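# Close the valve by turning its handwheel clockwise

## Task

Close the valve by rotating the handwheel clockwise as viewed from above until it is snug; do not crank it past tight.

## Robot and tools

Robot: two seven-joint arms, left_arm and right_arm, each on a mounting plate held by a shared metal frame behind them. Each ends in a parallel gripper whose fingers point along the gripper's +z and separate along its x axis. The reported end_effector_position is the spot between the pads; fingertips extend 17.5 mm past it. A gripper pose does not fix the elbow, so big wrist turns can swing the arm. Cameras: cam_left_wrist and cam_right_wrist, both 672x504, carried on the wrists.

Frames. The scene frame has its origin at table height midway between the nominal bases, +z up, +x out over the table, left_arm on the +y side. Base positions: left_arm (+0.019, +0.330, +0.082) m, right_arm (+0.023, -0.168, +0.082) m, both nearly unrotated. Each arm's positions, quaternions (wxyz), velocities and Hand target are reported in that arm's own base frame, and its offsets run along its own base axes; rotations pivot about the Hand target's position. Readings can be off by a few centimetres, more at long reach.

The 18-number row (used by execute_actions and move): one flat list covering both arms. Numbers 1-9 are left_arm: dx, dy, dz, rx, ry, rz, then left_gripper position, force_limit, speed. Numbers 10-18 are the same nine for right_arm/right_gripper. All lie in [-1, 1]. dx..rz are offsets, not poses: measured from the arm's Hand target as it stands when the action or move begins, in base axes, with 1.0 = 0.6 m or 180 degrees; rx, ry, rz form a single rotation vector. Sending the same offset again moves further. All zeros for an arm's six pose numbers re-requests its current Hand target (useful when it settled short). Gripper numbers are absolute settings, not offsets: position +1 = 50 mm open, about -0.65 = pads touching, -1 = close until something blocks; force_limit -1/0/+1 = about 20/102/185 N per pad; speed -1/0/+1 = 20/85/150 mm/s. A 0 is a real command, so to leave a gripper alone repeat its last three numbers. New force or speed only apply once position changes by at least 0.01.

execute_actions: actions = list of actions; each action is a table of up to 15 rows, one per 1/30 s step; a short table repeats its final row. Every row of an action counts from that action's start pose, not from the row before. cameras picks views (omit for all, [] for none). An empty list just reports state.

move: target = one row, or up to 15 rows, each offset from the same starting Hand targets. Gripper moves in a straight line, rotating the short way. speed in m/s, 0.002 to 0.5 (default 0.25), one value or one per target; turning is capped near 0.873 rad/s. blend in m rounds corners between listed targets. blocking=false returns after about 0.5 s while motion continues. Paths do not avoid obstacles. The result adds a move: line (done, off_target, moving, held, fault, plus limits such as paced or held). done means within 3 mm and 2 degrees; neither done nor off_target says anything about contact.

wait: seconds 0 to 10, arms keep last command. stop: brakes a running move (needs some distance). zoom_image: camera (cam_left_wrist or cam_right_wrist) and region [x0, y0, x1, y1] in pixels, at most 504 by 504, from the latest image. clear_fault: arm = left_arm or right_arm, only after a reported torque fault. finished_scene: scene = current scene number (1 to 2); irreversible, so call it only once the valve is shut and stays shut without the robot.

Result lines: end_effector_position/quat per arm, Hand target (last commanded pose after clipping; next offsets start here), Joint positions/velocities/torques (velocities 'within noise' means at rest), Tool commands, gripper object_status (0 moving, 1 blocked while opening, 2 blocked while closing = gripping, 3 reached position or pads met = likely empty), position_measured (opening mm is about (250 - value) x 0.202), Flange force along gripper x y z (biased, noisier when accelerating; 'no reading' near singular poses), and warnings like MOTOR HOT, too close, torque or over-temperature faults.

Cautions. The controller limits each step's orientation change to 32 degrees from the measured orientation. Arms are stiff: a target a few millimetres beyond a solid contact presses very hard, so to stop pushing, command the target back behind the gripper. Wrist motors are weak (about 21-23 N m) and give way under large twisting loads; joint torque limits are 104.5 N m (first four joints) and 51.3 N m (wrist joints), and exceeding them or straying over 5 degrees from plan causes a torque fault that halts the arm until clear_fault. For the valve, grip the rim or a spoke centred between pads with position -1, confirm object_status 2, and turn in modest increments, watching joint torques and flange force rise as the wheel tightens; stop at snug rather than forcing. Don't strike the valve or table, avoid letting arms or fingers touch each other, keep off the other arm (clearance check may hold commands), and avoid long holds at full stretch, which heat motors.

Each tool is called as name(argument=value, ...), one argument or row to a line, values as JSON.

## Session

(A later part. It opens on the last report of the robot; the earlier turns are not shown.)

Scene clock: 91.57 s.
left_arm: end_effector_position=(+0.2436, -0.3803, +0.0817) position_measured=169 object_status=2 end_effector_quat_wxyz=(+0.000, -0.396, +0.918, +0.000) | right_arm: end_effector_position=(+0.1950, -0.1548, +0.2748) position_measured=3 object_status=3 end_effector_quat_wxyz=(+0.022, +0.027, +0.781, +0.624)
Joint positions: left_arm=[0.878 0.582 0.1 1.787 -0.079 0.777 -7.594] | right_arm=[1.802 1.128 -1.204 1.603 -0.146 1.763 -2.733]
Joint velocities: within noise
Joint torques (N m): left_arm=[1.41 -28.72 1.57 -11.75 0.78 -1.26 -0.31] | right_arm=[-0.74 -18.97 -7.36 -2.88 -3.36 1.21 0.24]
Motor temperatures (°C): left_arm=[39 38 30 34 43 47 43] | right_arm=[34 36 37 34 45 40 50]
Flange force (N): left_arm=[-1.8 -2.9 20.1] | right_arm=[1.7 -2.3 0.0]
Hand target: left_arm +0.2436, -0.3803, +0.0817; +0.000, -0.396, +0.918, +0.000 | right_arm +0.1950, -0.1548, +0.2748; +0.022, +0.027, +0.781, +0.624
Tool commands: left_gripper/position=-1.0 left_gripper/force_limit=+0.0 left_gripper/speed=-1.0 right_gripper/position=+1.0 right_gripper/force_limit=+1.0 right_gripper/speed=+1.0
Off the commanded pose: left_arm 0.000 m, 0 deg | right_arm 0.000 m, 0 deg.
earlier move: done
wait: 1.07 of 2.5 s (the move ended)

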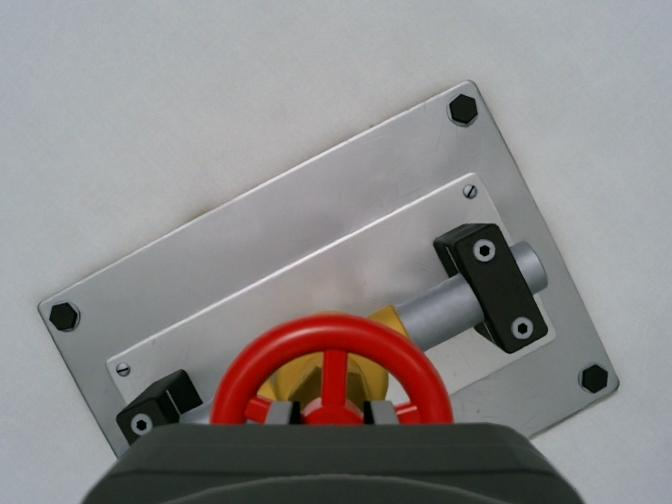

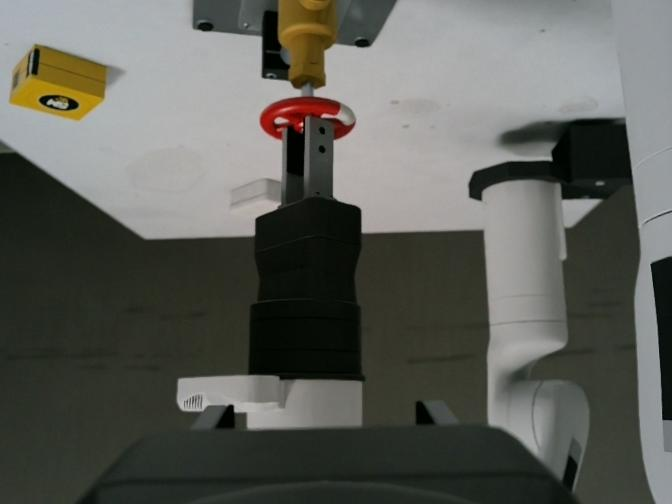

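move(
  target=[0, 0, -0.0022, 0, 0, -0.93, -1, 0, -1, 0, 0, 0, 0, 0, 0, 1, 1, 1],
  speed=0.25,
  blocking=false,
  cameras=[],
)

wait(
  seconds=0.8,
  cameras=[],
)

wait(
  seconds=0.8,
  cameras=[],
)

Scene clock: 92.80 s.
left_arm: end_effector_position=(+0.2436, -0.3803, +0.0816) position_measured=169 object_status=2 end_effector_quat_wxyz=(+0.000, -0.306, +0.952, +0.000) | right_arm: end_effector_position=(+0.1950, -0.1548, +0.2748) position_measured=3 object_status=3 end_effector_quat_wxyz=(+0.022, +0.027, +0.781, +0.624)
Joint positions: left_arm=[0.843 0.585 0.153 1.788 -0.122 0.778 -7.746] | right_arm=[1.802 1.128 -1.204 1.603 -0.146 1.763 -2.733]
Joint velocities: left_arm=[-0.093 0.009 0.137 0.003 -0.11 0.003 -0.399] | right_arm=[within noise]
Joint torques (N m): left_arm=[0.77 -28.54 1.5 -11.75 0.33 -1.63 -0.07] | right_arm=[-0.71 -18.98 -7.39 -2.89 -3.35 1.24 0.27]
Motor temperatures (°C): left_arm=[39 38 30 34 43 47 43] | right_arm=[34 36 37 34 45 40 50]
Flange force (N): left_arm=[-1.4 -2.9 18.8] | right_arm=[1.6 -2.3 0.1]
Hand target: left_arm +0.2436, -0.3803, +0.0816; +0.000, -0.290, +0.957, +0.000 | right_arm +0.1950, -0.1548, +0.2748; +0.022, +0.027, +0.781, +0.624
Tool commands: left_gripper/position=-1.0 left_gripper/force_limit=+0.0 left_gripper/speed=-1.0 right_gripper/position=+1.0 right_gripper/force_limit=+1.0 right_gripper/speed=+1.0
Off the commanded pose: left_arm 0.001 m, 156 deg | right_arm 0.000 m, 0 deg.
move: running
No camera images: "cameras" was empty.

Scene clock: 93.60 s.
left_arm: end_effector_position=(+0.2436, -0.3803, +0.0814) position_measured=169 object_status=2 end_effector_quat_wxyz=(+0.001, -0.111, +0.994, +0.001) | right_arm: end_effector_position=(+0.1950, -0.1548, +0.2748) position_measured=3 object_status=3 end_effector_quat_wxyz=(+0.022, +0.027, +0.781, +0.624)
Joint positions: left_arm=[0.77 0.594 0.263 1.792 -0.21 0.783 -8.063] | right_arm=[1.802 1.128 -1.204 1.603 -0.146 1.763 -2.733]
Joint velocities: left_arm=[-0.092 0.015 0.139 0.004 -0.112 0.009 -0.397] | right_arm=[within noise]
Joint torques (N m): left_arm=[-0.49 -27.8 0.7 -11.85 -0.17 -1.36 -0.34] | right_arm=[-0.72 -18.97 -7.36 -2.94 -3.38 1.22 0.27]
Motor temperatures (°C): left_arm=[39 38 30 34 43 47 43] | right_arm=[34 36 37 34 45 40 50]
Flange force (N): left_arm=[1.3 -1.7 18.2] | right_arm=[1.7 -2.3 0.3]
Hand target: left_arm +0.2436, -0.3803, +0.0814; +0.000, -0.095, +0.995, +0.000 | right_arm +0.1950, -0.1548, +0.2748; +0.022, +0.027, +0.781, +0.624
Tool commands: left_gripper/position=-1.0 left_gripper/force_limit=+0.0 left_gripper/speed=-1.0 right_gripper/position=+1.0 right_gripper/force_limit=+1.0 right_gripper/speed=+1.0
Off the commanded pose: left_arm 0.001 m, 134 deg | right_arm 0.000 m, 0 deg.
earlier move: running
wait: 0.80 s; no rest
No camera images: "cameras" was empty.

Scene clock: 94.40 s.
left_arm: end_effector_position=(+0.2435, -0.3803, +0.0812) position_measured=169 object_status=2 end_effector_quat_wxyz=(+0.001, +0.088, +0.996, +0.001) | right_arm: end_effector_position=(+0.1950, -0.1548, +0.2748) position_measured=3 object_status=3 end_effector_quat_wxyz=(+0.022, +0.027, +0.781, +0.624)
Joint positions: left_arm=[0.697 0.609 0.374 1.795 -0.299 0.794 -8.379] | right_arm=[1.802 1.128 -1.204 1.603 -0.146 1.763 -2.733]
Joint velocities: left_arm=[-0.09 0.021 0.137 0.004 -0.113 0.017 -0.395] | right_arm=[within noise]
Joint torques (N m): left_arm=[-1.4 -27.01 0.66 -11.77 -1.16 -1.28 -0.12] | right_arm=[-0.7 -18.97 -7.38 -2.88 -3.38 1.24 0.27]
Motor temperatures (°C): left_arm=[39 38 30 34 43 47 43] | right_arm=[34 36 37 34 45 40 50]
Flange force (N): left_arm=[2.2 -2.5 16.1] | right_arm=[1.5 -2.3 0.1]
Hand target: left_arm +0.2436, -0.3802, +0.0812; +0.000, +0.104, +0.995, +0.000 | right_arm +0.1950, -0.1548, +0.2748; +0.022, +0.027, +0.781, +0.624
Tool commands: left_gripper/position=-1.0 left_gripper/force_limit=+0.0 left_gripper/speed=-1.0 right_gripper/position=+1.0 right_gripper/force_limit=+1.0 right_gripper/speed=+1.0
Off the commanded pose: left_arm 0.001 m, 111 deg | right_arm 0.000 m, 0 deg.
earlier move: running
wait: 0.80 s; no rest
No camera images: "cameras" was empty.

wait(
  seconds=0.8,
  cameras=[],
)

wait(
  seconds=0.8,
  cameras=[],
)

wait(
  seconds=0.8,
  cameras=[],
)

wait(
  seconds=0.8,
  cameras=["cam_left_wrist"],
)

Scene clock: 95.93 s.
left_arm: end_effector_position=(+0.2436, -0.3803, +0.0809) position_measured=169 object_status=2 end_effector_quat_wxyz=(+0.001, +0.453, +0.892, +0.001) | right_arm: end_effector_position=(+0.1950, -0.1548, +0.2748) position_measured=3 object_status=3 end_effector_quat_wxyz=(+0.022, +0.027, +0.781, +0.624)
Joint positions: left_arm=[0.564 0.652 0.585 1.801 -0.472 0.832 -8.984] | right_arm=[1.802 1.128 -1.204 1.603 -0.146 1.763 -2.733]
Joint velocities: left_arm=[-0.083 0.035 0.138 0.002 -0.112 0.033 -0.393] | right_arm=[within noise]
Joint torques (N m): left_arm=[-3.96 -26.29 -0.19 -11.86 -2.41 -0.93 -0.31] | right_arm=[-0.71 -18.95 -7.4 -2.91 -3.37 1.23 0.27]
Motor temperatures (°C): left_arm=[39 38 30 34 43 47 43] | right_arm=[34 36 37 34 45 40 50]
Flange force (N): left_arm=[0.9 -9.3 13.7] | right_arm=[1.6 -2.3 0.1]
Hand target: left_arm +0.2436, -0.3803, +0.0809; +0.000, +0.467, +0.884, +0.000 | right_arm +0.1950, -0.1548, +0.2748; +0.022, +0.027, +0.781, +0.624
Tool commands: left_gripper/position=-1.0 left_gripper/force_limit=+0.0 left_gripper/speed=-1.0 right_gripper/position=+1.0 right_gripper/force_limit=+1.0 right_gripper/speed=+1.0
Off the commanded pose: left_arm 0.001 m, 67 deg | right_arm 0.000 m, 0 deg.
earlier move: running
wait: 0.80 s; no rest
No camera images: "cameras" was empty.

Scene clock: 96.73 s.
left_arm: end_effector_position=(+0.2436, -0.3803, +0.0807) position_measured=169 object_status=2 end_effector_quat_wxyz=(+0.001, +0.620, +0.784, +0.001) | right_arm: end_effector_position=(+0.1950, -0.1548, +0.2748) position_measured=3 object_status=3 end_effector_quat_wxyz=(+0.022, +0.027, +0.781, +0.624)
Joint positions: left_arm=[0.5 0.683 0.693 1.804 -0.562 0.861 -9.301] | right_arm=[1.802 1.128 -1.204 1.603 -0.146 1.763 -2.733]
Joint velocities: left_arm=[-0.077 0.043 0.134 0.003 -0.111 0.043 -0.395] | right_arm=[within noise]
Joint torques (N m): left_arm=[-5.18 -25.83 -0.27 -12.26 -3.25 -0.67 -0.19] | right_arm=[-0.71 -18.99 -7.4 -2.87 -3.37 1.2 0.24]
Motor temperatures (°C): left_arm=[39 38 30 34 43 47 43] | right_arm=[34 36 37 34 45 40 50]
Flange force (N): left_arm=[-1.9 -11.7 12.2] | right_arm=[1.6 -2.4 -0.1]
Hand target: left_arm +0.2436, -0.3802, +0.0807; +0.000, +0.633, +0.775, +0.000 | right_arm +0.1950, -0.1548, +0.2748; +0.022, +0.027, +0.781, +0.624
Tool commands: left_gripper/position=-1.0 left_gripper/force_limit=+0.0 left_gripper/speed=-1.0 right_gripper/position=+1.0 right_gripper/force_limit=+1.0 right_gripper/speed=+1.0
Off the commanded pose: left_arm 0.000 m, 44 deg | right_arm 0.000 m, 0 deg.
earlier move: running
wait: 0.80 s; no rest
No camera images: "cameras" was empty.

Scene clock: 97.53 s.
left_arm: end_effector_position=(+0.2436, -0.3803, +0.0805) position_measured=169 object_status=2 end_effector_quat_wxyz=(+0.001, +0.763, +0.646, +0.001) | right_arm: end_effector_position=(+0.1950, -0.1548, +0.2748) position_measured=3 object_status=3 end_effector_quat_wxyz=(+0.022, +0.027, +0.781, +0.624)
Joint positions: left_arm=[0.441 0.72 0.799 1.806 -0.651 0.899 -9.619] | right_arm=[1.802 1.128 -1.204 1.603 -0.146 1.763 -2.733]
Joint velocities: left_arm=[-0.069 0.05 0.132 0.003 -0.108 0.05 -0.398] | right_arm=[within noise]
Joint torques (N m): left_arm=[-5.69 -25.13 -0.09 -12.45 -3.84 -0.82 -0.49] | right_arm=[-0.71 -18.96 -7.4 -2.85 -3.38 1.22 0.28]
Motor temperatures (°C): left_arm=[39 38 30 34 43 47 43] | right_arm=[34 36 37 34 45 40 50]
Flange force (N): left_arm=[-6.2 -12.4 9.4] | right_arm=[1.5 -2.3 -0.1]
Hand target: left_arm +0.2436, -0.3803, +0.0805; +0.000, +0.773, +0.634, +0.000 | right_arm +0.1950, -0.1548, +0.2748; +0.022, +0.027, +0.781, +0.624
Tool commands: left_gripper/position=-1.0 left_gripper/force_limit=+0.0 left_gripper/speed=-1.0 right_gripper/position=+1.0 right_gripper/force_limit=+1.0 right_gripper/speed=+1.0
Off the commanded pose: left_arm 0.000 m, 21 deg | right_arm 0.000 m, 0 deg.
earlier move: running
wait: 0.80 s; no rest
No camera images: "cameras" was empty.

Scene clock: 98.33 s.
left_arm: end_effector_position=(+0.2435, -0.3802, +0.0803) position_measured=169 object_status=2 end_effector_quat_wxyz=(+0.000, +0.869, +0.495, +0.000) | right_arm: end_effector_position=(+0.1950, -0.1548, +0.2748) position_measured=3 object_status=3 end_effector_quat_wxyz=(+0.022, +0.027, +0.781, +0.624)
Joint positions: left_arm=[0.392 0.761 0.896 1.808 -0.73 0.941 -9.92] | right_arm=[1.802 1.128 -1.204 1.603 -0.146 1.763 -2.733]
Joint velocities: left_arm=[-0.01 0.009 0.016 -0.007 -0.006 0.008 -0.046] | right_arm=[within noise]
Joint torques (N m): left_arm=[-5.69 -23.89 0.45 -12.4 -4.6 -0.98 -0.3] | right_arm=[-0.7 -18.99 -7.37 -2.85 -3.39 1.21 0.29]
Motor temperatures (°C): left_arm=[39 38 30 34 43 47 43] | right_arm=[34 36 37 34 45 40 50]
Flange force (N): left_arm=[-9.0 -10.9 4.8] | right_arm=[1.5 -2.4 -0.1]
Hand target: left_arm +0.2436, -0.3802, +0.0803; +0.000, +0.869, +0.494, +0.000 | right_arm +0.1950, -0.1548, +0.2748; +0.022, +0.027, +0.781, +0.624
Tool commands: left_gripper/position=-1.0 left_gripper/force_limit=+0.0 left_gripper/speed=-1.0 right_gripper/position=+1.0 right_gripper/force_limit=+1.0 right_gripper/speed=+1.0
Off the commanded pose: left_arm 0.000 m, 0 deg | right_arm 0.000 m, 0 deg.
earlier move: running
wait: 0.80 s; no rest
Images, in order (width x height): cam_left_wrist 672x504.

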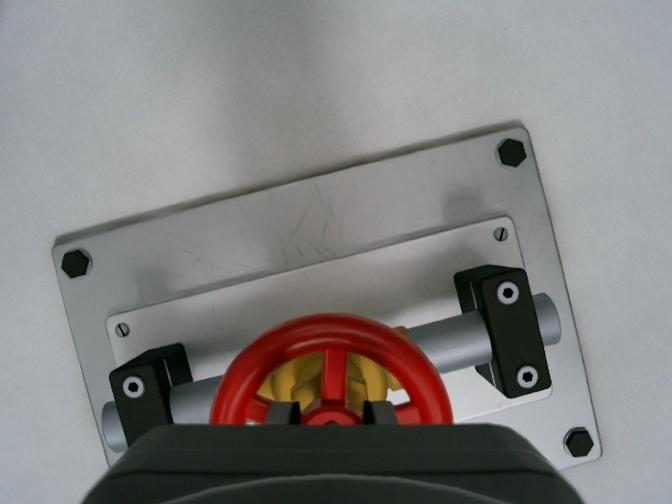

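move(
  target=[-0.0007, 0, -0.0013, 0, 0, -0.93, -1, 0, -1, 0, 0, 0, 0, 0, 0, 1, 1, 1],
  speed=0.25,
  blocking=false,
  cameras=[],
)

wait(
  seconds=0.8,
  cameras=[],
)

wait(
  seconds=0.8,
  cameras=[],
)

a move is refused until a result has shown your running move's end: call wait (it returns as soon as the move ends) or stop first; nothing of this call was run
Scene clock: 99.60 s.
left_arm: end_effector_position=(+0.2436, -0.3802, +0.0803) position_measured=169 object_status=2 end_effector_quat_wxyz=(+0.000, +0.869, +0.494, +0.000) | right_arm: end_effector_position=(+0.1950, -0.1548, +0.2748) position_measured=3 object_status=3 end_effector_quat_wxyz=(+0.022, +0.027, +0.781, +0.624)
Joint positions: left_arm=[0.391 0.761 0.896 1.808 -0.73 0.941 -9.921] | right_arm=[1.802 1.128 -1.204 1.603 -0.146 1.763 -2.733]
Joint velocities: within noise
Joint torques (N m): left_arm=[-6.19 -24.04 0.52 -12.87 -4.68 -0.56 -0.28] | right_arm=[-0.71 -18.97 -7.4 -2.91 -3.37 1.24 0.25]
Motor temperatures (°C): left_arm=[39 38 30 34 43 47 43] | right_arm=[34 36 37 34 45 40 50]
Flange force (N): left_arm=[-9.3 -12.8 6.8] | right_arm=[1.6 -2.3 0.2]
Hand target: left_arm +0.2436, -0.3802, +0.0803; +0.000, +0.869, +0.494, +0.000 | right_arm +0.1950, -0.1548, +0.2748; +0.022, +0.027, +0.781, +0.624
Tool commands: left_gripper/position=-1.0 left_gripper/force_limit=+0.0 left_gripper/speed=-1.0 right_gripper/position=+1.0 right_gripper/force_limit=+1.0 right_gripper/speed=+1.0
Off the commanded pose: left_arm 0.000 m, 0 deg | right_arm 0.000 m, 0 deg.
earlier move: done

not run: a call was refused earlier in this reply.

not run: a call was refused earlier in this reply.

move(
  target=[-0.0007, 0, -0.0013, 0, 0, -0.93, -1, 0, -1, 0, 0, 0, 0, 0, 0, 1, 1, 1],
  speed=0.25,
  blocking=false,
  cameras=[],
)

wait(
  seconds=0.8,
  cameras=[],
)

wait(
  seconds=0.8,
  cameras=[],
)

Scene clock: 100.50 s.
left_arm: end_effector_position=(+0.2436, -0.3803, +0.0803) position_measured=169 object_status=2 end_effector_quat_wxyz=(+0.001, +0.913, +0.408, +0.001) | right_arm: end_effector_position=(+0.1950, -0.1548, +0.2748) position_measured=3 object_status=3 end_effector_quat_wxyz=(+0.022, +0.027, +0.781, +0.624)
Joint positions: left_arm=[0.369 0.783 0.944 1.809 -0.77 0.964 -10.077] | right_arm=[1.802 1.128 -1.204 1.603 -0.146 1.763 -2.733]
Joint velocities: left_arm=[-0.057 0.06 0.123 0.002 -0.1 0.062 -0.406] | right_arm=[within noise]
Joint torques (N m): left_arm=[-6.34 -24.22 1.23 -13.06 -5.06 -0.74 -0.22] | right_arm=[-0.71 -18.98 -7.38 -2.84 -3.41 1.25 0.28]
Motor temperatures (°C): left_arm=[39 38 30 34 43 47 43] | right_arm=[34 36 37 34 45 40 50]
Flange force (N): left_arm=[-11.8 -10.9 6.6] | right_arm=[1.5 -2.4 -0.1]
Hand target: left_arm +0.2435, -0.3802, +0.0803; +0.000, +0.919, +0.394, +0.000 | right_arm +0.1950, -0.1548, +0.2748; +0.022, +0.027, +0.781, +0.624
Tool commands: left_gripper/position=-1.0 left_gripper/force_limit=+0.0 left_gripper/speed=-1.0 right_gripper/position=+1.0 right_gripper/force_limit=+1.0 right_gripper/speed=+1.0
Off the commanded pose: left_arm 0.001 m, 156 deg | right_arm 0.000 m, 0 deg.
move: running
No camera images: "cameras" was empty.

Scene clock: 101.30 s.
left_arm: end_effector_position=(+0.2435, -0.3803, +0.0802) position_measured=169 object_status=2 end_effector_quat_wxyz=(+0.001, +0.976, +0.220, +0.000) | right_arm: end_effector_position=(+0.1950, -0.1548, +0.2748) position_measured=3 object_status=3 end_effector_quat_wxyz=(+0.022, +0.027, +0.781, +0.624)
Joint positions: left_arm=[0.327 0.833 1.04 1.811 -0.849 1.019 -10.407] | right_arm=[1.802 1.128 -1.204 1.603 -0.146 1.763 -2.733]
Joint velocities: left_arm=[-0.047 0.066 0.117 0.002 -0.095 0.072 -0.418] | right_arm=[within noise]
Joint torques (N m): left_arm=[-6.02 -24.14 2.06 -13.23 -5.62 -0.54 -0.36] | right_arm=[-0.76 -18.96 -7.38 -2.91 -3.35 1.21 0.29]
Motor temperatures (°C): left_arm=[39 38 30 34 43 47 43] | right_arm=[34 36 37 34 45 40 50]
Flange force (N): left_arm=[-14.9 -8.2 5.6] | right_arm=[1.7 -2.2 0.1]
Hand target: left_arm +0.2435, -0.3803, +0.0802; +0.000, +0.979, +0.204, +0.000 | right_arm +0.1950, -0.1548, +0.2748; +0.022, +0.027, +0.781, +0.624
Tool commands: left_gripper/position=-1.0 left_gripper/force_limit=+0.0 left_gripper/speed=-1.0 right_gripper/position=+1.0 right_gripper/force_limit=+1.0 right_gripper/speed=+1.0
Off the commanded pose: left_arm 0.001 m, 134 deg | right_arm 0.000 m, 0 deg.
earlier move: running
wait: 0.80 s; no rest
No camera images: "cameras" was empty.

Scene clock: 102.10 s.
left_arm: end_effector_position=(+0.2434, -0.3802, +0.0801) position_measured=169 object_status=2 end_effector_quat_wxyz=(+0.001, +1.000, +0.022, +0.000) | right_arm: end_effector_position=(+0.1950, -0.1548, +0.2748) position_measured=3 object_status=3 end_effector_quat_wxyz=(+0.022, +0.027, +0.781, +0.624)
Joint positions: left_arm=[0.294 0.887 1.129 1.812 -0.921 1.078 -10.744] | right_arm=[1.802 1.128 -1.204 1.603 -0.146 1.763 -2.733]
Joint velocities: left_arm=[-0.037 0.068 0.108 0.001 -0.086 0.076 -0.426] | right_arm=[within noise]
Joint torques (N m): left_arm=[-6.34 -24.02 3.13 -13.04 -5.66 -0.69 -0.14] | right_arm=[-0.71 -18.95 -7.35 -2.83 -3.38 1.19 0.3]
Motor temperatures (°C): left_arm=[39 38 30 34 43 47 43] | right_arm=[34 36 37 34 45 40 50]
Flange force (N): left_arm=[-17.0 -1.7 5.2] | right_arm=[1.5 -2.2 -0.3]
Hand target: left_arm +0.2434, -0.3803, +0.0801; +0.000, +1.000, +0.006, +0.000 | right_arm +0.1950, -0.1548, +0.2748; +0.022, +0.027, +0.781, +0.624
Tool commands: left_gripper/position=-1.0 left_gripper/force_limit=+0.0 left_gripper/speed=-1.0 right_gripper/position=+1.0 right_gripper/force_limit=+1.0 right_gripper/speed=+1.0
Off the commanded pose: left_arm 0.001 m, 111 deg | right_arm 0.000 m, 0 deg.
earlier move: running
wait: 0.80 s; no rest
No camera images: "cameras" was empty.

wait(
  seconds=0.9,
  cameras=[],
)

wait(
  seconds=0.9,
  cameras=[],
)

wait(
  seconds=0.9,
  cameras=[],
)

wait(
  seconds=5,
  cameras=["cam_left_wrist", "cam_right_wrist"],
)

Scene clock: 103.47 s.
left_arm: end_effector_position=(+0.2433, -0.3802, +0.0799) position_measured=169 object_status=2 end_effector_quat_wxyz=(+0.000, +0.950, -0.312, +0.000) | right_arm: end_effector_position=(+0.1950, -0.1548, +0.2748) position_measured=3 object_status=3 end_effector_quat_wxyz=(+0.022, +0.027, +0.781, +0.624)
Joint positions: left_arm=[0.254 0.981 1.266 1.813 -1.027 1.185 -11.336] | right_arm=[1.802 1.128 -1.204 1.603 -0.146 1.763 -2.733]
Joint velocities: left_arm=[-0.022 0.069 0.093 0.003 -0.07 0.08 -0.442] | right_arm=[within noise]
Joint torques (N m): left_arm=[-5.68 -23.61 4.75 -12.91 -6.52 -0.89 -0.53] | right_arm=[-0.7 -19 -7.37 -2.87 -3.36 1.22 0.25]
Motor temperatures (°C): left_arm=[39 38 30 34 43 47 43] | right_arm=[34 36 37 34 45 40 50]
Flange force (N): left_arm=[-18.5 7.0 3.3] | right_arm=[1.6 -2.3 0.0]
Hand target: left_arm +0.2433, -0.3802, +0.0799; +0.000, +0.945, -0.328, +0.000 | right_arm +0.1950, -0.1548, +0.2748; +0.022, +0.027, +0.781, +0.624
Tool commands: left_gripper/position=-1.0 left_gripper/force_limit=+0.0 left_gripper/speed=-1.0 right_gripper/position=+1.0 right_gripper/force_limit=+1.0 right_gripper/speed=+1.0
Off the commanded pose: left_arm 0.000 m, 72 deg | right_arm 0.000 m, 0 deg.
earlier move: running
wait: 0.90 s; no rest
No camera images: "cameras" was empty.

Scene clock: 104.37 s.
left_arm: end_effector_position=(+0.2433, -0.3802, +0.0798) position_measured=169 object_status=2 end_effector_quat_wxyz=(+0.000, +0.857, -0.516, +0.000) | right_arm: end_effector_position=(+0.1950, -0.1548, +0.2748) position_measured=3 object_status=3 end_effector_quat_wxyz=(+0.022, +0.027, +0.781, +0.624)
Joint positions: left_arm=[0.238 1.042 1.345 1.813 -1.086 1.256 -11.738] | right_arm=[1.802 1.128 -1.204 1.603 -0.146 1.763 -2.733]
Joint velocities: left_arm=[-0.014 0.067 0.085 0.002 -0.062 0.079 -0.451] | right_arm=[within noise]
Joint torques (N m): left_arm=[-5.44 -23.64 6.25 -12.06 -6.66 -0.71 -0.37] | right_arm=[-0.72 -18.97 -7.38 -2.89 -3.36 1.21 0.26]
Motor temperatures (°C): left_arm=[39 38 30 34 43 47 43] | right_arm=[34 36 37 34 45 40 50]
Flange force (N): left_arm=[-13.3 13.5 3.7] | right_arm=[1.6 -2.3 0.0]
Hand target: left_arm +0.2433, -0.3803, +0.0798; +0.000, +0.848, -0.530, +0.000 | right_arm +0.1950, -0.1548, +0.2748; +0.022, +0.027, +0.781, +0.624
Tool commands: left_gripper/position=-1.0 left_gripper/force_limit=+0.0 left_gripper/speed=-1.0 right_gripper/position=+1.0 right_gripper/force_limit=+1.0 right_gripper/speed=+1.0
Off the commanded pose: left_arm 0.000 m, 46 deg | right_arm 0.000 m, 0 deg.
earlier move: running
wait: 0.90 s; no rest
No camera images: "cameras" was empty.

Scene clock: 105.27 s.
left_arm: end_effector_position=(+0.2432, -0.3802, +0.0797) position_measured=169 object_status=2 end_effector_quat_wxyz=(+0.000, +0.721, -0.693, +0.000) | right_arm: end_effector_position=(+0.1950, -0.1548, +0.2748) position_measured=3 object_status=3 end_effector_quat_wxyz=(+0.022, +0.027, +0.781, +0.624)
Joint positions: left_arm=[0.229 1.1 1.415 1.814 -1.138 1.325 -12.147] | right_arm=[1.802 1.128 -1.204 1.603 -0.146 1.763 -2.733]
Joint velocities: left_arm=[-0.008 0.063 0.074 0.001 -0.054 0.077 -0.461] | right_arm=[within noise]
Joint torques (N m): left_arm=[-5.31 -23.39 6.85 -11.33 -7.1 -0.69 -0.13] | right_arm=[-0.71 -18.98 -7.39 -2.89 -3.37 1.21 0.27]
Motor temperatures (°C): left_arm=[39 38 30 34 43 47 43] | right_arm=[34 36 37 34 45 40 50]
Flange force (N): left_arm=[-6.8 17.4 1.9] | right_arm=[1.6 -2.3 0.0]
Hand target: left_arm +0.2432, -0.3802, +0.0796; +0.000, +0.709, -0.705, +0.000 | right_arm +0.1950, -0.1548, +0.2748; +0.022, +0.027, +0.781, +0.624
Tool commands: left_gripper/position=-1.0 left_gripper/force_limit=+0.0 left_gripper/speed=-1.0 right_gripper/position=+1.0 right_gripper/force_limit=+1.0 right_gripper/speed=+1.0
Off the commanded pose: left_arm 0.000 m, 20 deg | right_arm 0.000 m, 0 deg.
earlier move: running
wait: 0.90 s; no rest
No camera images: "cameras" was empty.

Scene clock: 106.20 s.
left_arm: end_effector_position=(+0.2431, -0.3802, +0.0796) position_measured=169 object_status=2 end_effector_quat_wxyz=(+0.000, -0.586, +0.810, +0.000) | right_arm: end_effector_position=(+0.1950, -0.1548, +0.2748) position_measured=3 object_status=3 end_effector_quat_wxyz=(+0.022, +0.027, +0.781, +0.624)
Joint positions: left_arm=[0.225 1.144 1.467 1.813 -1.173 1.379 -12.479] | right_arm=[1.802 1.128 -1.204 1.603 -0.146 1.763 -2.733]
Joint velocities: within noise
Joint torques (N m): left_arm=[-4.82 -23.58 7.3 -10.71 -7 -0.63 -0.31] | right_arm=[-0.73 -18.98 -7.41 -2.89 -3.38 1.23 0.28]
Motor temperatures (°C): left_arm=[39 38 30 34 44 47 43] | right_arm=[34 36 37 34 45 40 50]
Flange force (N): left_arm=[-1.6 19.0 2.2] | right_arm=[1.6 -2.4 0.1]
Hand target: left_arm +0.2431, -0.3802, +0.0796; +0.000, -0.586, +0.810, +0.000 | right_arm +0.1950, -0.1548, +0.2748; +0.022, +0.027, +0.781, +0.624
Tool commands: left_gripper/position=-1.0 left_gripper/force_limit=+0.0 left_gripper/speed=-1.0 right_gripper/position=+1.0 right_gripper/force_limit=+1.0 right_gripper/speed=+1.0
Off the commanded pose: left_arm 0.000 m, 0 deg | right_arm 0.000 m, 0 deg.
earlier move: done
wait: 0.93 of 5 s (the move ended)

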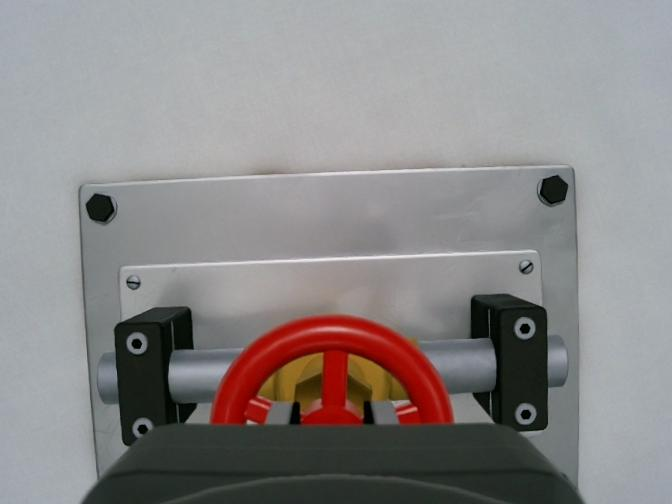

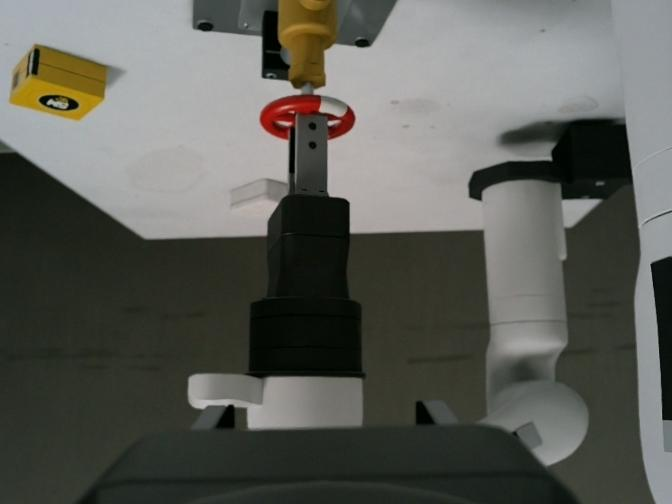

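move(
  target=[-0.001, 0.0005, -0.0012, 0, 0, -0.93, -1, 0, -1, 0, 0, 0, 0, 0, 0, 1, 1, 1],
  speed=0.25,
  blocking=false,
  cameras=[],
)

wait(
  seconds=0.8,
  cameras=[],
)

wait(
  seconds=0.8,
  cameras=[],
)

Scene clock: 107.57 s.
left_arm: end_effector_position=(+0.2431, -0.3802, +0.0795) position_measured=169 object_status=2 end_effector_quat_wxyz=(+0.000, -0.507, +0.862, +0.000) | right_arm: end_effector_position=(+0.1950, -0.1548, +0.2748) position_measured=3 object_status=3 end_effector_quat_wxyz=(+0.022, +0.027, +0.781, +0.624)
Joint positions: left_arm=[0.224 1.166 1.492 1.814 -1.192 1.405 -12.656] | right_arm=[1.802 1.128 -1.204 1.603 -0.146 1.763 -2.733]
Joint velocities: left_arm=[-0.002 0.057 0.066 0.001 -0.045 0.069 -0.469] | right_arm=[within noise]
Joint torques (N m): left_arm=[-4.77 -23.3 7.57 -10.28 -7.11 -0.76 -0.21] | right_arm=[-0.73 -18.94 -7.43 -2.88 -3.37 1.22 0.26]
Motor temperatures (°C): left_arm=[39 38 30 34 44 47 43] | right_arm=[34 36 37 34 45 40 50]
Flange force (N): left_arm=[2.0 18.4 1.2] | right_arm=[1.6 -2.3 0.0]
Hand target: left_arm +0.2431, -0.3802, +0.0795; +0.000, -0.492, +0.871, +0.000 | right_arm +0.1950, -0.1548, +0.2748; +0.022, +0.027, +0.781, +0.624
Tool commands: left_gripper/position=-1.0 left_gripper/force_limit=+0.0 left_gripper/speed=-1.0 right_gripper/position=+1.0 right_gripper/force_limit=+1.0 right_gripper/speed=+1.0
Off the commanded pose: left_arm 0.001 m, 156 deg | right_arm 0.000 m, 0 deg.
move: running
No camera images: "cameras" was empty.

Scene clock: 108.37 s.
left_arm: end_effector_position=(+0.2430, -0.3802, +0.0794) position_measured=169 object_status=2 end_effector_quat_wxyz=(+0.000, -0.326, +0.945, +0.000) | right_arm: end_effector_position=(+0.1950, -0.1548, +0.2748) position_measured=3 object_status=3 end_effector_quat_wxyz=(+0.022, +0.027, +0.781, +0.624)
Joint positions: left_arm=[0.223 1.21 1.542 1.814 -1.226 1.46 -13.03] | right_arm=[1.802 1.128 -1.204 1.603 -0.146 1.763 -2.733]
Joint velocities: left_arm=[0.001 0.053 0.06 0 -0.041 0.066 -0.472] | right_arm=[within noise]
Joint torques (N m): left_arm=[-4.63 -23.75 8.21 -9.74 -7.06 -0.29 0.04] | right_arm=[-0.74 -18.99 -7.39 -2.89 -3.37 1.23 0.27]
Motor temperatures (°C): left_arm=[39 38 30 34 44 47 43] | right_arm=[34 36 37 34 45 40 50]
Flange force (N): left_arm=[8.2 16.1 2.6] | right_arm=[1.6 -2.3 0.1]
Hand target: left_arm +0.2430, -0.3802, +0.0794; +0.000, -0.310, +0.951, +0.000 | right_arm +0.1950, -0.1548, +0.2748; +0.022, +0.027, +0.781, +0.624
Tool commands: left_gripper/position=-1.0 left_gripper/force_limit=+0.0 left_gripper/speed=-1.0 right_gripper/position=+1.0 right_gripper/force_limit=+1.0 right_gripper/speed=+1.0
Off the commanded pose: left_arm 0.001 m, 134 deg | right_arm 0.000 m, 0 deg.
earlier move: running
wait: 0.80 s; no rest
No camera images: "cameras" was empty.

Scene clock: 109.17 s.
left_arm: end_effector_position=(+0.2429, -0.3801, +0.0793) position_measured=169 object_status=2 end_effector_quat_wxyz=(+0.000, -0.133, +0.991, +0.000) | right_arm: end_effector_position=(+0.1950, -0.1548, +0.2748) position_measured=3 object_status=3 end_effector_quat_wxyz=(+0.022, +0.027, +0.781, +0.624)
Joint positions: left_arm=[0.225 1.251 1.588 1.814 -1.257 1.511 -13.409] | right_arm=[1.802 1.128 -1.204 1.603 -0.146 1.763 -2.733]
Joint velocities: left_arm=[0.003 0.049 0.056 0 -0.036 0.062 -0.473] | right_arm=[within noise]
Joint torques (N m): left_arm=[-4.46 -23.87 9.02 -9.23 -7.06 -0.64 -0.17] | right_arm=[-0.67 -18.96 -7.37 -2.85 -3.36 1.23 0.27]
Motor temperatures (°C): left_arm=[39 38 30 34 44 47 43] | right_arm=[34 36 37 34 45 40 49]
Flange force (N): left_arm=[14.0 12.1 3.0] | right_arm=[1.4 -2.3 0.0]
Hand target: left_arm +0.2429, -0.3801, +0.0793; +0.000, -0.116, +0.993, +0.000 | right_arm +0.1950, -0.1548, +0.2748; +0.022, +0.027, +0.781, +0.624
Tool commands: left_gripper/position=-1.0 left_gripper/force_limit=+0.0 left_gripper/speed=-1.0 right_gripper/position=+1.0 right_gripper/force_limit=+1.0 right_gripper/speed=+1.0
Off the commanded pose: left_arm 0.001 m, 111 deg | right_arm 0.000 m, 0 deg.
earlier move: running
wait: 0.80 s; no rest
No camera images: "cameras" was empty.

wait(
  seconds=0.8,
  cameras=[],
)

wait(
  seconds=0.8,
  cameras=[],
)

wait(
  seconds=0.8,
  cameras=["cam_left_wrist"],
)

wait(
  seconds=5,
  cameras=["cam_left_wrist", "cam_right_wrist"],
)

Scene clock: 110.40 s.
left_arm: end_effector_position=(+0.2428, -0.3801, +0.0792) position_measured=169 object_status=2 end_effector_quat_wxyz=(+0.001, +0.173, +0.985, +0.000) | right_arm: end_effector_position=(+0.1950, -0.1548, +0.2748) position_measured=3 object_status=3 end_effector_quat_wxyz=(+0.022, +0.027, +0.781, +0.624)
Joint positions: left_arm=[0.231 1.309 1.651 1.815 -1.298 1.584 -13.998] | right_arm=[1.802 1.128 -1.204 1.603 -0.146 1.763 -2.733]
Joint velocities: left_arm=[0.006 0.044 0.048 0 -0.032 0.056 -0.481] | right_arm=[within noise]
Joint torques (N m): left_arm=[-4.02 -24.04 8.98 -8.16 -7.04 -0.61 -0.38] | right_arm=[-0.69 -18.96 -7.41 -2.89 -3.36 1.23 0.27]
Motor temperatures (°C): left_arm=[39 38 30 34 44 47 43] | right_arm=[34 36 37 34 45 40 49]
Flange force (N): left_arm=[18.6 2.8 2.3] | right_arm=[1.5 -2.3 0.1]
Hand target: left_arm +0.2428, -0.3801, +0.0792; +0.000, +0.190, +0.982, +0.000 | right_arm +0.1950, -0.1548, +0.2748; +0.022, +0.027, +0.781, +0.624
Tool commands: left_gripper/position=-1.0 left_gripper/force_limit=+0.0 left_gripper/speed=-1.0 right_gripper/position=+1.0 right_gripper/force_limit=+1.0 right_gripper/speed=+1.0
Off the commanded pose: left_arm 0.000 m, 76 deg | right_arm 0.000 m, 0 deg.
earlier move: running
wait: 0.80 s; no rest
No camera images: "cameras" was empty.

Scene clock: 111.20 s.
left_arm: end_effector_position=(+0.2427, -0.3800, +0.0791) position_measured=169 object_status=2 end_effector_quat_wxyz=(+0.001, +0.365, +0.931, +0.000) | right_arm: end_effector_position=(+0.1950, -0.1548, +0.2748) position_measured=3 object_status=3 end_effector_quat_wxyz=(+0.022, +0.027, +0.781, +0.624)
Joint positions: left_arm=[0.236 1.343 1.689 1.816 -1.322 1.628 -14.382] | right_arm=[1.802 1.128 -1.204 1.603 -0.146 1.763 -2.733]
Joint velocities: left_arm=[0.007 0.041 0.045 0 -0.027 0.051 -0.482] | right_arm=[within noise]
Joint torques (N m): left_arm=[-4.35 -23.79 8.69 -7.76 -6.84 -0.42 -0.35] | right_arm=[-0.74 -18.93 -7.41 -2.87 -3.37 1.24 0.27]
Motor temperatures (°C): left_arm=[39 38 30 34 44 47 43] | right_arm=[34 36 37 34 45 40 49]
Flange force (N): left_arm=[18.7 -5.1 1.7] | right_arm=[1.6 -2.3 0.1]
Hand target: left_arm +0.2428, -0.3800, +0.0791; +0.000, +0.380, +0.925, +0.000 | right_arm +0.1950, -0.1548, +0.2748; +0.022, +0.027, +0.781, +0.624
Tool commands: left_gripper/position=-1.0 left_gripper/force_limit=+0.0 left_gripper/speed=-1.0 right_gripper/position=+1.0 right_gripper/force_limit=+1.0 right_gripper/speed=+1.0
Off the commanded pose: left_arm 0.000 m, 53 deg | right_arm 0.000 m, 0 deg.
earlier move: running
wait: 0.80 s; no rest
No camera images: "cameras" was empty.

Scene clock: 112.00 s.
left_arm: end_effector_position=(+0.2427, -0.3800, +0.0790) position_measured=169 object_status=2 end_effector_quat_wxyz=(+0.001, +0.542, +0.841, +0.000) | right_arm: end_effector_position=(+0.1950, -0.1548, +0.2748) position_measured=3 object_status=3 end_effector_quat_wxyz=(+0.022, +0.027, +0.781, +0.624)
Joint positions: left_arm=[0.241 1.374 1.723 1.816 -1.343 1.668 -14.769] | right_arm=[1.802 1.128 -1.204 1.603 -0.146 1.763 -2.733]
Joint velocities: left_arm=[0.007 0.038 0.041 0.001 -0.026 0.05 -0.485] | right_arm=[within noise]
Joint torques (N m): left_arm=[-3.63 -23.6 9.02 -7.2 -6.49 -0.59 -0.53] | right_arm=[-0.72 -19 -7.41 -2.89 -3.36 1.23 0.26]
Motor temperatures (°C): left_arm=[39 38 30 34 44 47 43] | right_arm=[34 36 37 34 45 40 49]
Flange force (N): left_arm=[16.1 -10.9 1.9] | right_arm=[1.6 -2.4 0.1]
Hand target: left_arm +0.2426, -0.3800, +0.0790; +0.000, +0.556, +0.831, +0.000 | right_arm +0.1950, -0.1548, +0.2748; +0.022, +0.027, +0.781, +0.624
Tool commands: left_gripper/position=-1.0 left_gripper/force_limit=+0.0 left_gripper/speed=-1.0 right_gripper/position=+1.0 right_gripper/force_limit=+1.0 right_gripper/speed=+1.0
Off the commanded pose: left_arm 0.000 m, 30 deg | right_arm 0.000 m, 0 deg.
earlier move: running
wait: 0.80 s; no rest
Images, in order (width x height): cam_left_wrist 672x504.

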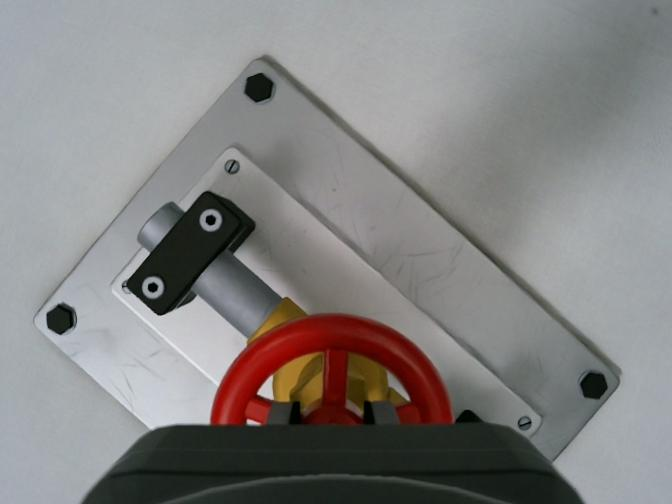

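Scene clock: 113.27 s.
left_arm: end_effector_position=(+0.2426, -0.3799, +0.0788) position_measured=169 object_status=2 end_effector_quat_wxyz=(+0.000, +0.741, +0.672, +0.000) | right_arm: end_effector_position=(+0.1950, -0.1548, +0.2748) position_measured=3 object_status=3 end_effector_quat_wxyz=(+0.022, +0.027, +0.781, +0.624)
Joint positions: left_arm=[0.249 1.412 1.765 1.816 -1.368 1.718 -15.281] | right_arm=[1.802 1.128 -1.204 1.603 -0.146 1.763 -2.733]
Joint velocities: within noise
Joint torques (N m): left_arm=[-3.82 -23.94 9.39 -6.52 -6.75 -0.55 -0.32] | right_arm=[-0.72 -18.94 -7.42 -2.91 -3.35 1.23 0.26]
Motor temperatures (°C): left_arm=[39 38 30 34 44 47 43] | right_arm=[34 36 37 34 45 40 49]
Flange force (N): left_arm=[7.8 -17.0 1.8] | right_arm=[1.7 -2.2 0.2]
Hand target: left_arm +0.2426, -0.3799, +0.0788; +0.000, +0.741, +0.672, +0.000 | right_arm +0.1950, -0.1548, +0.2748; +0.022, +0.027, +0.781, +0.624
Tool commands: left_gripper/position=-1.0 left_gripper/force_limit=+0.0 left_gripper/speed=-1.0 right_gripper/position=+1.0 right_gripper/force_limit=+1.0 right_gripper/speed=+1.0
Off the commanded pose: left_arm 0.000 m, 0 deg | right_arm 0.000 m, 0 deg.
earlier move: done
wait: 1.27 of 5 s (the move ended)

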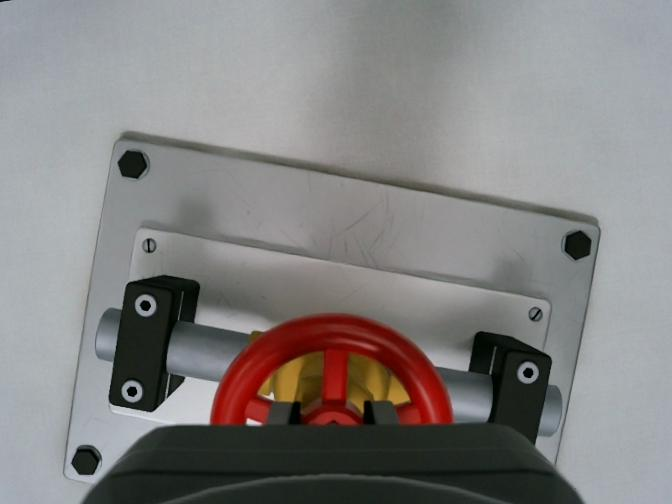

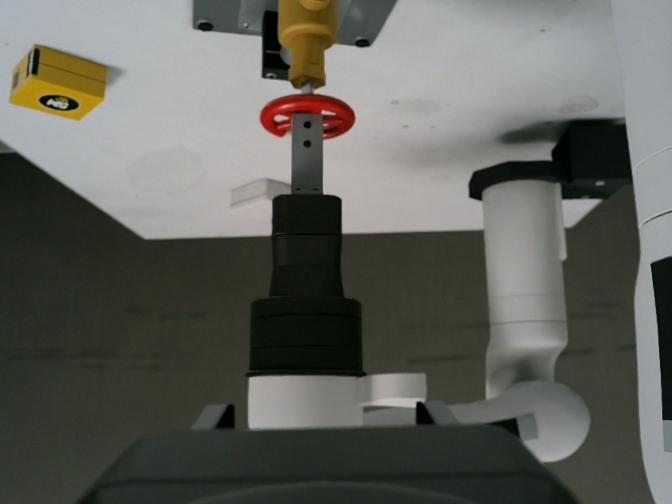

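move(
  target=[-0.0012, 0.0007, -0.0012, 0, 0, -0.93, -1, 0, -1, 0, 0, 0, 0, 0, 0, 1, 1, 1],
  speed=0.25,
  blocking=false,
  cameras=[],
)

wait(
  seconds=0.8,
  cameras=[],
)

wait(
  seconds=0.8,
  cameras=[],
)

Scene clock: 114.47 s.
left_arm: end_effector_position=(+0.2425, -0.3799, +0.0788) position_measured=169 object_status=2 end_effector_quat_wxyz=(+0.001, +0.801, +0.599, +0.000) | right_arm: end_effector_position=(+0.1950, -0.1548, +0.2748) position_measured=3 object_status=3 end_effector_quat_wxyz=(+0.022, +0.027, +0.781, +0.624)
Joint positions: left_arm=[0.252 1.424 1.779 1.817 -1.377 1.734 -15.466] | right_arm=[1.802 1.128 -1.204 1.603 -0.146 1.763 -2.733]
Joint velocities: left_arm=[0.008 0.033 0.035 0 -0.023 0.043 -0.484] | right_arm=[within noise]
Joint torques (N m): left_arm=[-3.75 -23.96 9.02 -6.09 -6.44 -0.73 -0.61] | right_arm=[-0.67 -18.97 -7.4 -2.87 -3.38 1.22 0.26]
Motor temperatures (°C): left_arm=[39 38 30 34 44 47 43] | right_arm=[34 36 37 34 45 40 49]
Flange force (N): left_arm=[4.2 -18.2 1.5] | right_arm=[1.5 -2.4 0.0]
Hand target: left_arm +0.2425, -0.3799, +0.0788; +0.000, +0.811, +0.585, +0.000 | right_arm +0.1950, -0.1548, +0.2748; +0.022, +0.027, +0.781, +0.624
Tool commands: left_gripper/position=-1.0 left_gripper/force_limit=+0.0 left_gripper/speed=-1.0 right_gripper/position=+1.0 right_gripper/force_limit=+1.0 right_gripper/speed=+1.0
Off the commanded pose: left_arm 0.001 m, 157 deg | right_arm 0.000 m, 0 deg.
move: running
No camera images: "cameras" was empty.

Scene clock: 115.27 s.
left_arm: end_effector_position=(+0.2424, -0.3799, +0.0787) position_measured=169 object_status=2 end_effector_quat_wxyz=(+0.001, +0.904, +0.428, +0.000) | right_arm: end_effector_position=(+0.1950, -0.1548, +0.2748) position_measured=3 object_status=3 end_effector_quat_wxyz=(+0.022, +0.027, +0.781, +0.624)
Joint positions: left_arm=[0.259 1.449 1.807 1.817 -1.394 1.767 -15.857] | right_arm=[1.802 1.128 -1.204 1.603 -0.146 1.763 -2.733]
Joint velocities: left_arm=[0.008 0.03 0.034 0 -0.019 0.039 -0.488] | right_arm=[within noise]
Joint torques (N m): left_arm=[-3.15 -24.12 9.55 -5.68 -6.05 -0.61 -0.25] | right_arm=[-0.7 -18.97 -7.36 -2.89 -3.35 1.22 0.26]
Motor temperatures (°C): left_arm=[39 38 30 34 44 47 43] | right_arm=[34 36 37 34 45 40 49]
Flange force (N): left_arm=[-1.6 -17.0 2.9] | right_arm=[1.6 -2.3 0.1]
Hand target: left_arm +0.2424, -0.3799, +0.0787; +0.000, +0.911, +0.413, +0.000 | right_arm +0.1950, -0.1548, +0.2748; +0.022, +0.027, +0.781, +0.624
Tool commands: left_gripper/position=-1.0 left_gripper/force_limit=+0.0 left_gripper/speed=-1.0 right_gripper/position=+1.0 right_gripper/force_limit=+1.0 right_gripper/speed=+1.0
Off the commanded pose: left_arm 0.001 m, 134 deg | right_arm 0.000 m, 0 deg.
earlier move: running
wait: 0.80 s; no rest
No camera images: "cameras" was empty.

Scene clock: 116.07 s.
left_arm: end_effector_position=(+0.2423, -0.3798, +0.0786) position_measured=169 object_status=2 end_effector_quat_wxyz=(+0.001, +0.971, +0.241, +0.000) | right_arm: end_effector_position=(+0.1950, -0.1548, +0.2748) position_measured=3 object_status=3 end_effector_quat_wxyz=(+0.022, +0.027, +0.781, +0.624)
Joint positions: left_arm=[0.265 1.472 1.833 1.818 -1.409 1.798 -16.249] | right_arm=[1.802 1.128 -1.204 1.603 -0.146 1.763 -2.733]
Joint velocities: left_arm=[0.008 0.028 0.032 -0.001 -0.018 0.039 -0.491] | right_arm=[within noise]
Joint torques (N m): left_arm=[-3.17 -24.04 9.79 -5.29 -5.58 -0.65 -0.3] | right_arm=[-0.7 -18.98 -7.36 -2.9 -3.37 1.21 0.27]
Motor temperatures (°C): left_arm=[39 38 30 34 44 47 43] | right_arm=[34 36 37 34 45 40 49]
Flange force (N): left_arm=[-8.2 -14.6 3.7] | right_arm=[1.6 -2.3 0.1]
Hand target: left_arm +0.2423, -0.3798, +0.0786; +0.000, +0.975, +0.224, +0.000 | right_arm +0.1950, -0.1548, +0.2748; +0.022, +0.027, +0.781, +0.624
Tool commands: left_gripper/position=-1.0 left_gripper/force_limit=+0.0 left_gripper/speed=-1.0 right_gripper/position=+1.0 right_gripper/force_limit=+1.0 right_gripper/speed=+1.0
Off the commanded pose: left_arm 0.001 m, 111 deg | right_arm 0.000 m, 0 deg.
earlier move: running
wait: 0.80 s; no rest
No camera images: "cameras" was empty.

wait(
  seconds=0.8,
  cameras=[],
)

wait(
  seconds=0.8,
  cameras=[],
)

wait(
  seconds=0.8,
  cameras=[],
)

wait(
  seconds=5,
  cameras=["cam_left_wrist", "cam_right_wrist"],
)

zoom_image(
  camera="cam_right_wrist",
  region=[240, 60, 380, 200],
)

Scene clock: 117.33 s.
left_arm: end_effector_position=(+0.2421, -0.3797, +0.0784) position_measured=169 object_status=2 end_effector_quat_wxyz=(+0.000, +0.997, -0.072, +0.000) | right_arm: end_effector_position=(+0.1950, -0.1548, +0.2748) position_measured=3 object_status=3 end_effector_quat_wxyz=(+0.022, +0.027, +0.781, +0.624)
Joint positions: left_arm=[0.276 1.505 1.87 1.818 -1.43 1.843 -16.871] | right_arm=[1.802 1.128 -1.204 1.603 -0.146 1.763 -2.733]
Joint velocities: left_arm=[0.008 0.024 0.027 -0.001 -0.016 0.032 -0.492] | right_arm=[within noise]
Joint torques (N m): left_arm=[-2.87 -24.31 10.13 -4.59 -5.66 -0.57 -0.26] | right_arm=[-0.72 -18.99 -7.36 -2.85 -3.37 1.23 0.26]
Motor temperatures (°C): left_arm=[39 38 30 34 44 47 43] | right_arm=[34 36 37 34 45 40 49]
Flange force (N): left_arm=[-14.4 -7.0 4.0] | right_arm=[1.6 -2.3 0.0]
Hand target: left_arm +0.2421, -0.3797, +0.0784; +0.000, +0.996, -0.089, +0.000 | right_arm +0.1950, -0.1548, +0.2748; +0.022, +0.027, +0.781, +0.624
Tool commands: left_gripper/position=-1.0 left_gripper/force_limit=+0.0 left_gripper/speed=-1.0 right_gripper/position=+1.0 right_gripper/force_limit=+1.0 right_gripper/speed=+1.0
Off the commanded pose: left_arm 0.000 m, 75 deg | right_arm 0.000 m, 0 deg.
earlier move: running
wait: 0.80 s; no rest
No camera images: "cameras" was empty.

Scene clock: 118.13 s.
left_arm: end_effector_position=(+0.2420, -0.3797, +0.0783) position_measured=169 object_status=2 end_effector_quat_wxyz=(+0.000, +0.963, -0.268, +0.000) | right_arm: end_effector_position=(+0.1950, -0.1548, +0.2748) position_measured=3 object_status=3 end_effector_quat_wxyz=(+0.022, +0.027, +0.781, +0.624)
Joint positions: left_arm=[0.283 1.524 1.892 1.818 -1.443 1.869 -17.265] | right_arm=[1.802 1.128 -1.204 1.603 -0.146 1.763 -2.733]
Joint velocities: left_arm=[0.008 0.022 0.026 0 -0.014 0.03 -0.495] | right_arm=[within noise]
Joint torques (N m): left_arm=[-2.61 -23.81 9.76 -4.23 -5.37 -0.62 -0.4] | right_arm=[-0.7 -18.99 -7.38 -2.89 -3.34 1.21 0.26]
Motor temperatures (°C): left_arm=[39 38 30 34 44 47 43] | right_arm=[34 36 37 34 45 40 49]
Flange force (N): left_arm=[-16.1 -1.2 3.0] | right_arm=[1.6 -2.3 0.0]
Hand target: left_arm +0.2420, -0.3796, +0.0783; +0.000, +0.959, -0.285, +0.000 | right_arm +0.1950, -0.1548, +0.2748; +0.022, +0.027, +0.781, +0.624
Tool commands: left_gripper/position=-1.0 left_gripper/force_limit=+0.0 left_gripper/speed=-1.0 right_gripper/position=+1.0 right_gripper/force_limit=+1.0 right_gripper/speed=+1.0
Off the commanded pose: left_arm 0.000 m, 52 deg | right_arm 0.000 m, 0 deg.
earlier move: running
wait: 0.80 s; no rest
No camera images: "cameras" was empty.

Scene clock: 118.93 s.
left_arm: end_effector_position=(+0.2419, -0.3796, +0.0782) position_measured=169 object_status=2 end_effector_quat_wxyz=(+0.000, +0.891, -0.453, +0.000) | right_arm: end_effector_position=(+0.1950, -0.1548, +0.2748) position_measured=3 object_status=3 end_effector_quat_wxyz=(+0.022, +0.027, +0.781, +0.624)
Joint positions: left_arm=[0.289 1.541 1.912 1.817 -1.454 1.893 -17.66] | right_arm=[1.802 1.128 -1.204 1.603 -0.146 1.763 -2.733]
Joint velocities: left_arm=[0.008 0.02 0.024 0 -0.014 0.028 -0.493] | right_arm=[within noise]
Joint torques (N m): left_arm=[-2.29 -24.38 10.05 -3.8 -4.95 -0.62 -0.38] | right_arm=[-0.63 -18.97 -7.4 -2.96 -3.36 1.23 0.28]
Motor temperatures (°C): left_arm=[39 38 30 34 44 47 43] | right_arm=[34 36 37 34 45 40 49]
Flange force (N): left_arm=[-14.4 4.4 4.9] | right_arm=[1.5 -2.3 0.3]
Hand target: left_arm +0.2419, -0.3796, +0.0782; +0.000, +0.883, -0.469, +0.000 | right_arm +0.1950, -0.1548, +0.2748; +0.022, +0.027, +0.781, +0.624
Tool commands: left_gripper/position=-1.0 left_gripper/force_limit=+0.0 left_gripper/speed=-1.0 right_gripper/position=+1.0 right_gripper/force_limit=+1.0 right_gripper/speed=+1.0
Off the commanded pose: left_arm 0.000 m, 29 deg | right_arm 0.000 m, 0 deg.
earlier move: running
wait: 0.80 s; no rest
No camera images: "cameras" was empty.

Scene clock: 120.17 s.
left_arm: end_effector_position=(+0.2418, -0.3795, +0.0781) position_measured=169 object_status=2 end_effector_quat_wxyz=(+0.000, +0.749, -0.663, +0.000) | right_arm: end_effector_position=(+0.1950, -0.1548, +0.2748) position_measured=3 object_status=3 end_effector_quat_wxyz=(+0.022, +0.027, +0.781, +0.624)
Joint positions: left_arm=[0.297 1.56 1.936 1.817 -1.467 1.921 -18.164] | right_arm=[1.802 1.128 -1.204 1.603 -0.146 1.763 -2.733]
Joint velocities: within noise
Joint torques (N m): left_arm=[-2.19 -24.17 9.48 -3.32 -4.83 -0.67 -0.3] | right_arm=[-0.73 -18.98 -7.38 -2.88 -3.37 1.22 0.28]
Motor temperatures (°C): left_arm=[39 38 30 34 44 47 43] | right_arm=[34 37 37 34 45 40 49]
Flange force (N): left_arm=[-10.1 10.1 3.6] | right_arm=[1.6 -2.3 0.0]
Hand target: left_arm +0.2418, -0.3795, +0.0781; +0.000, +0.749, -0.663, +0.000 | right_arm +0.1950, -0.1548, +0.2748; +0.022, +0.027, +0.781, +0.624
Tool commands: left_gripper/position=-1.0 left_gripper/force_limit=+0.0 left_gripper/speed=-1.0 right_gripper/position=+1.0 right_gripper/force_limit=+1.0 right_gripper/speed=+1.0
Off the commanded pose: left_arm 0.000 m, 0 deg | right_arm 0.000 m, 0 deg.
earlier move: done
wait: 1.23 of 5 s (the move ended)

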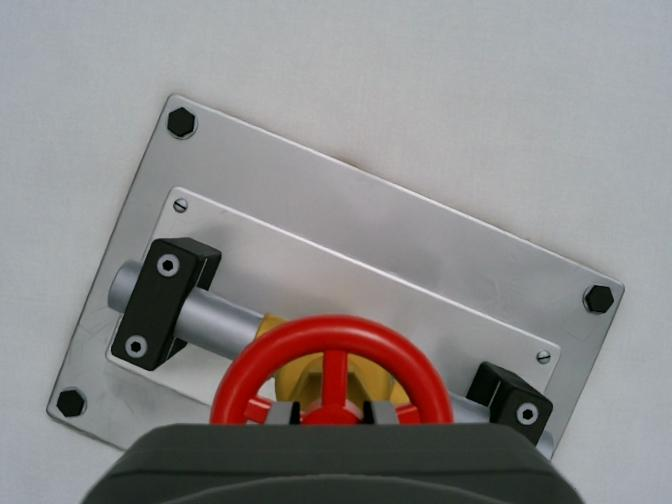

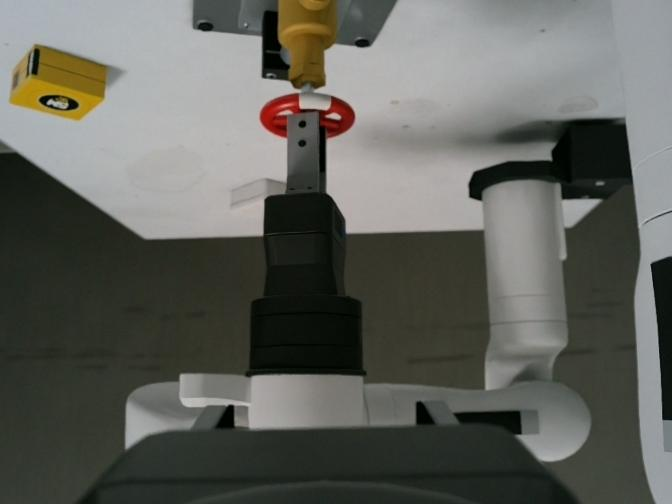

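Scaled by 3.600.

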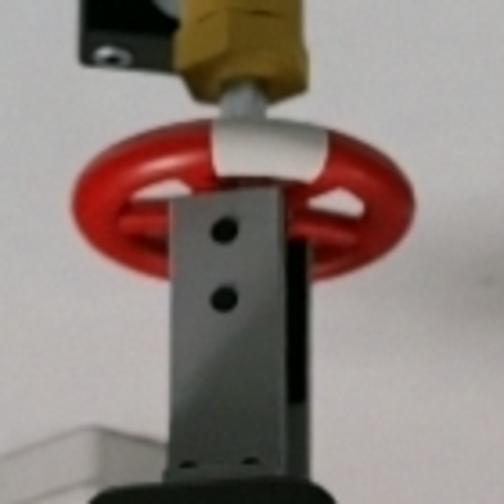

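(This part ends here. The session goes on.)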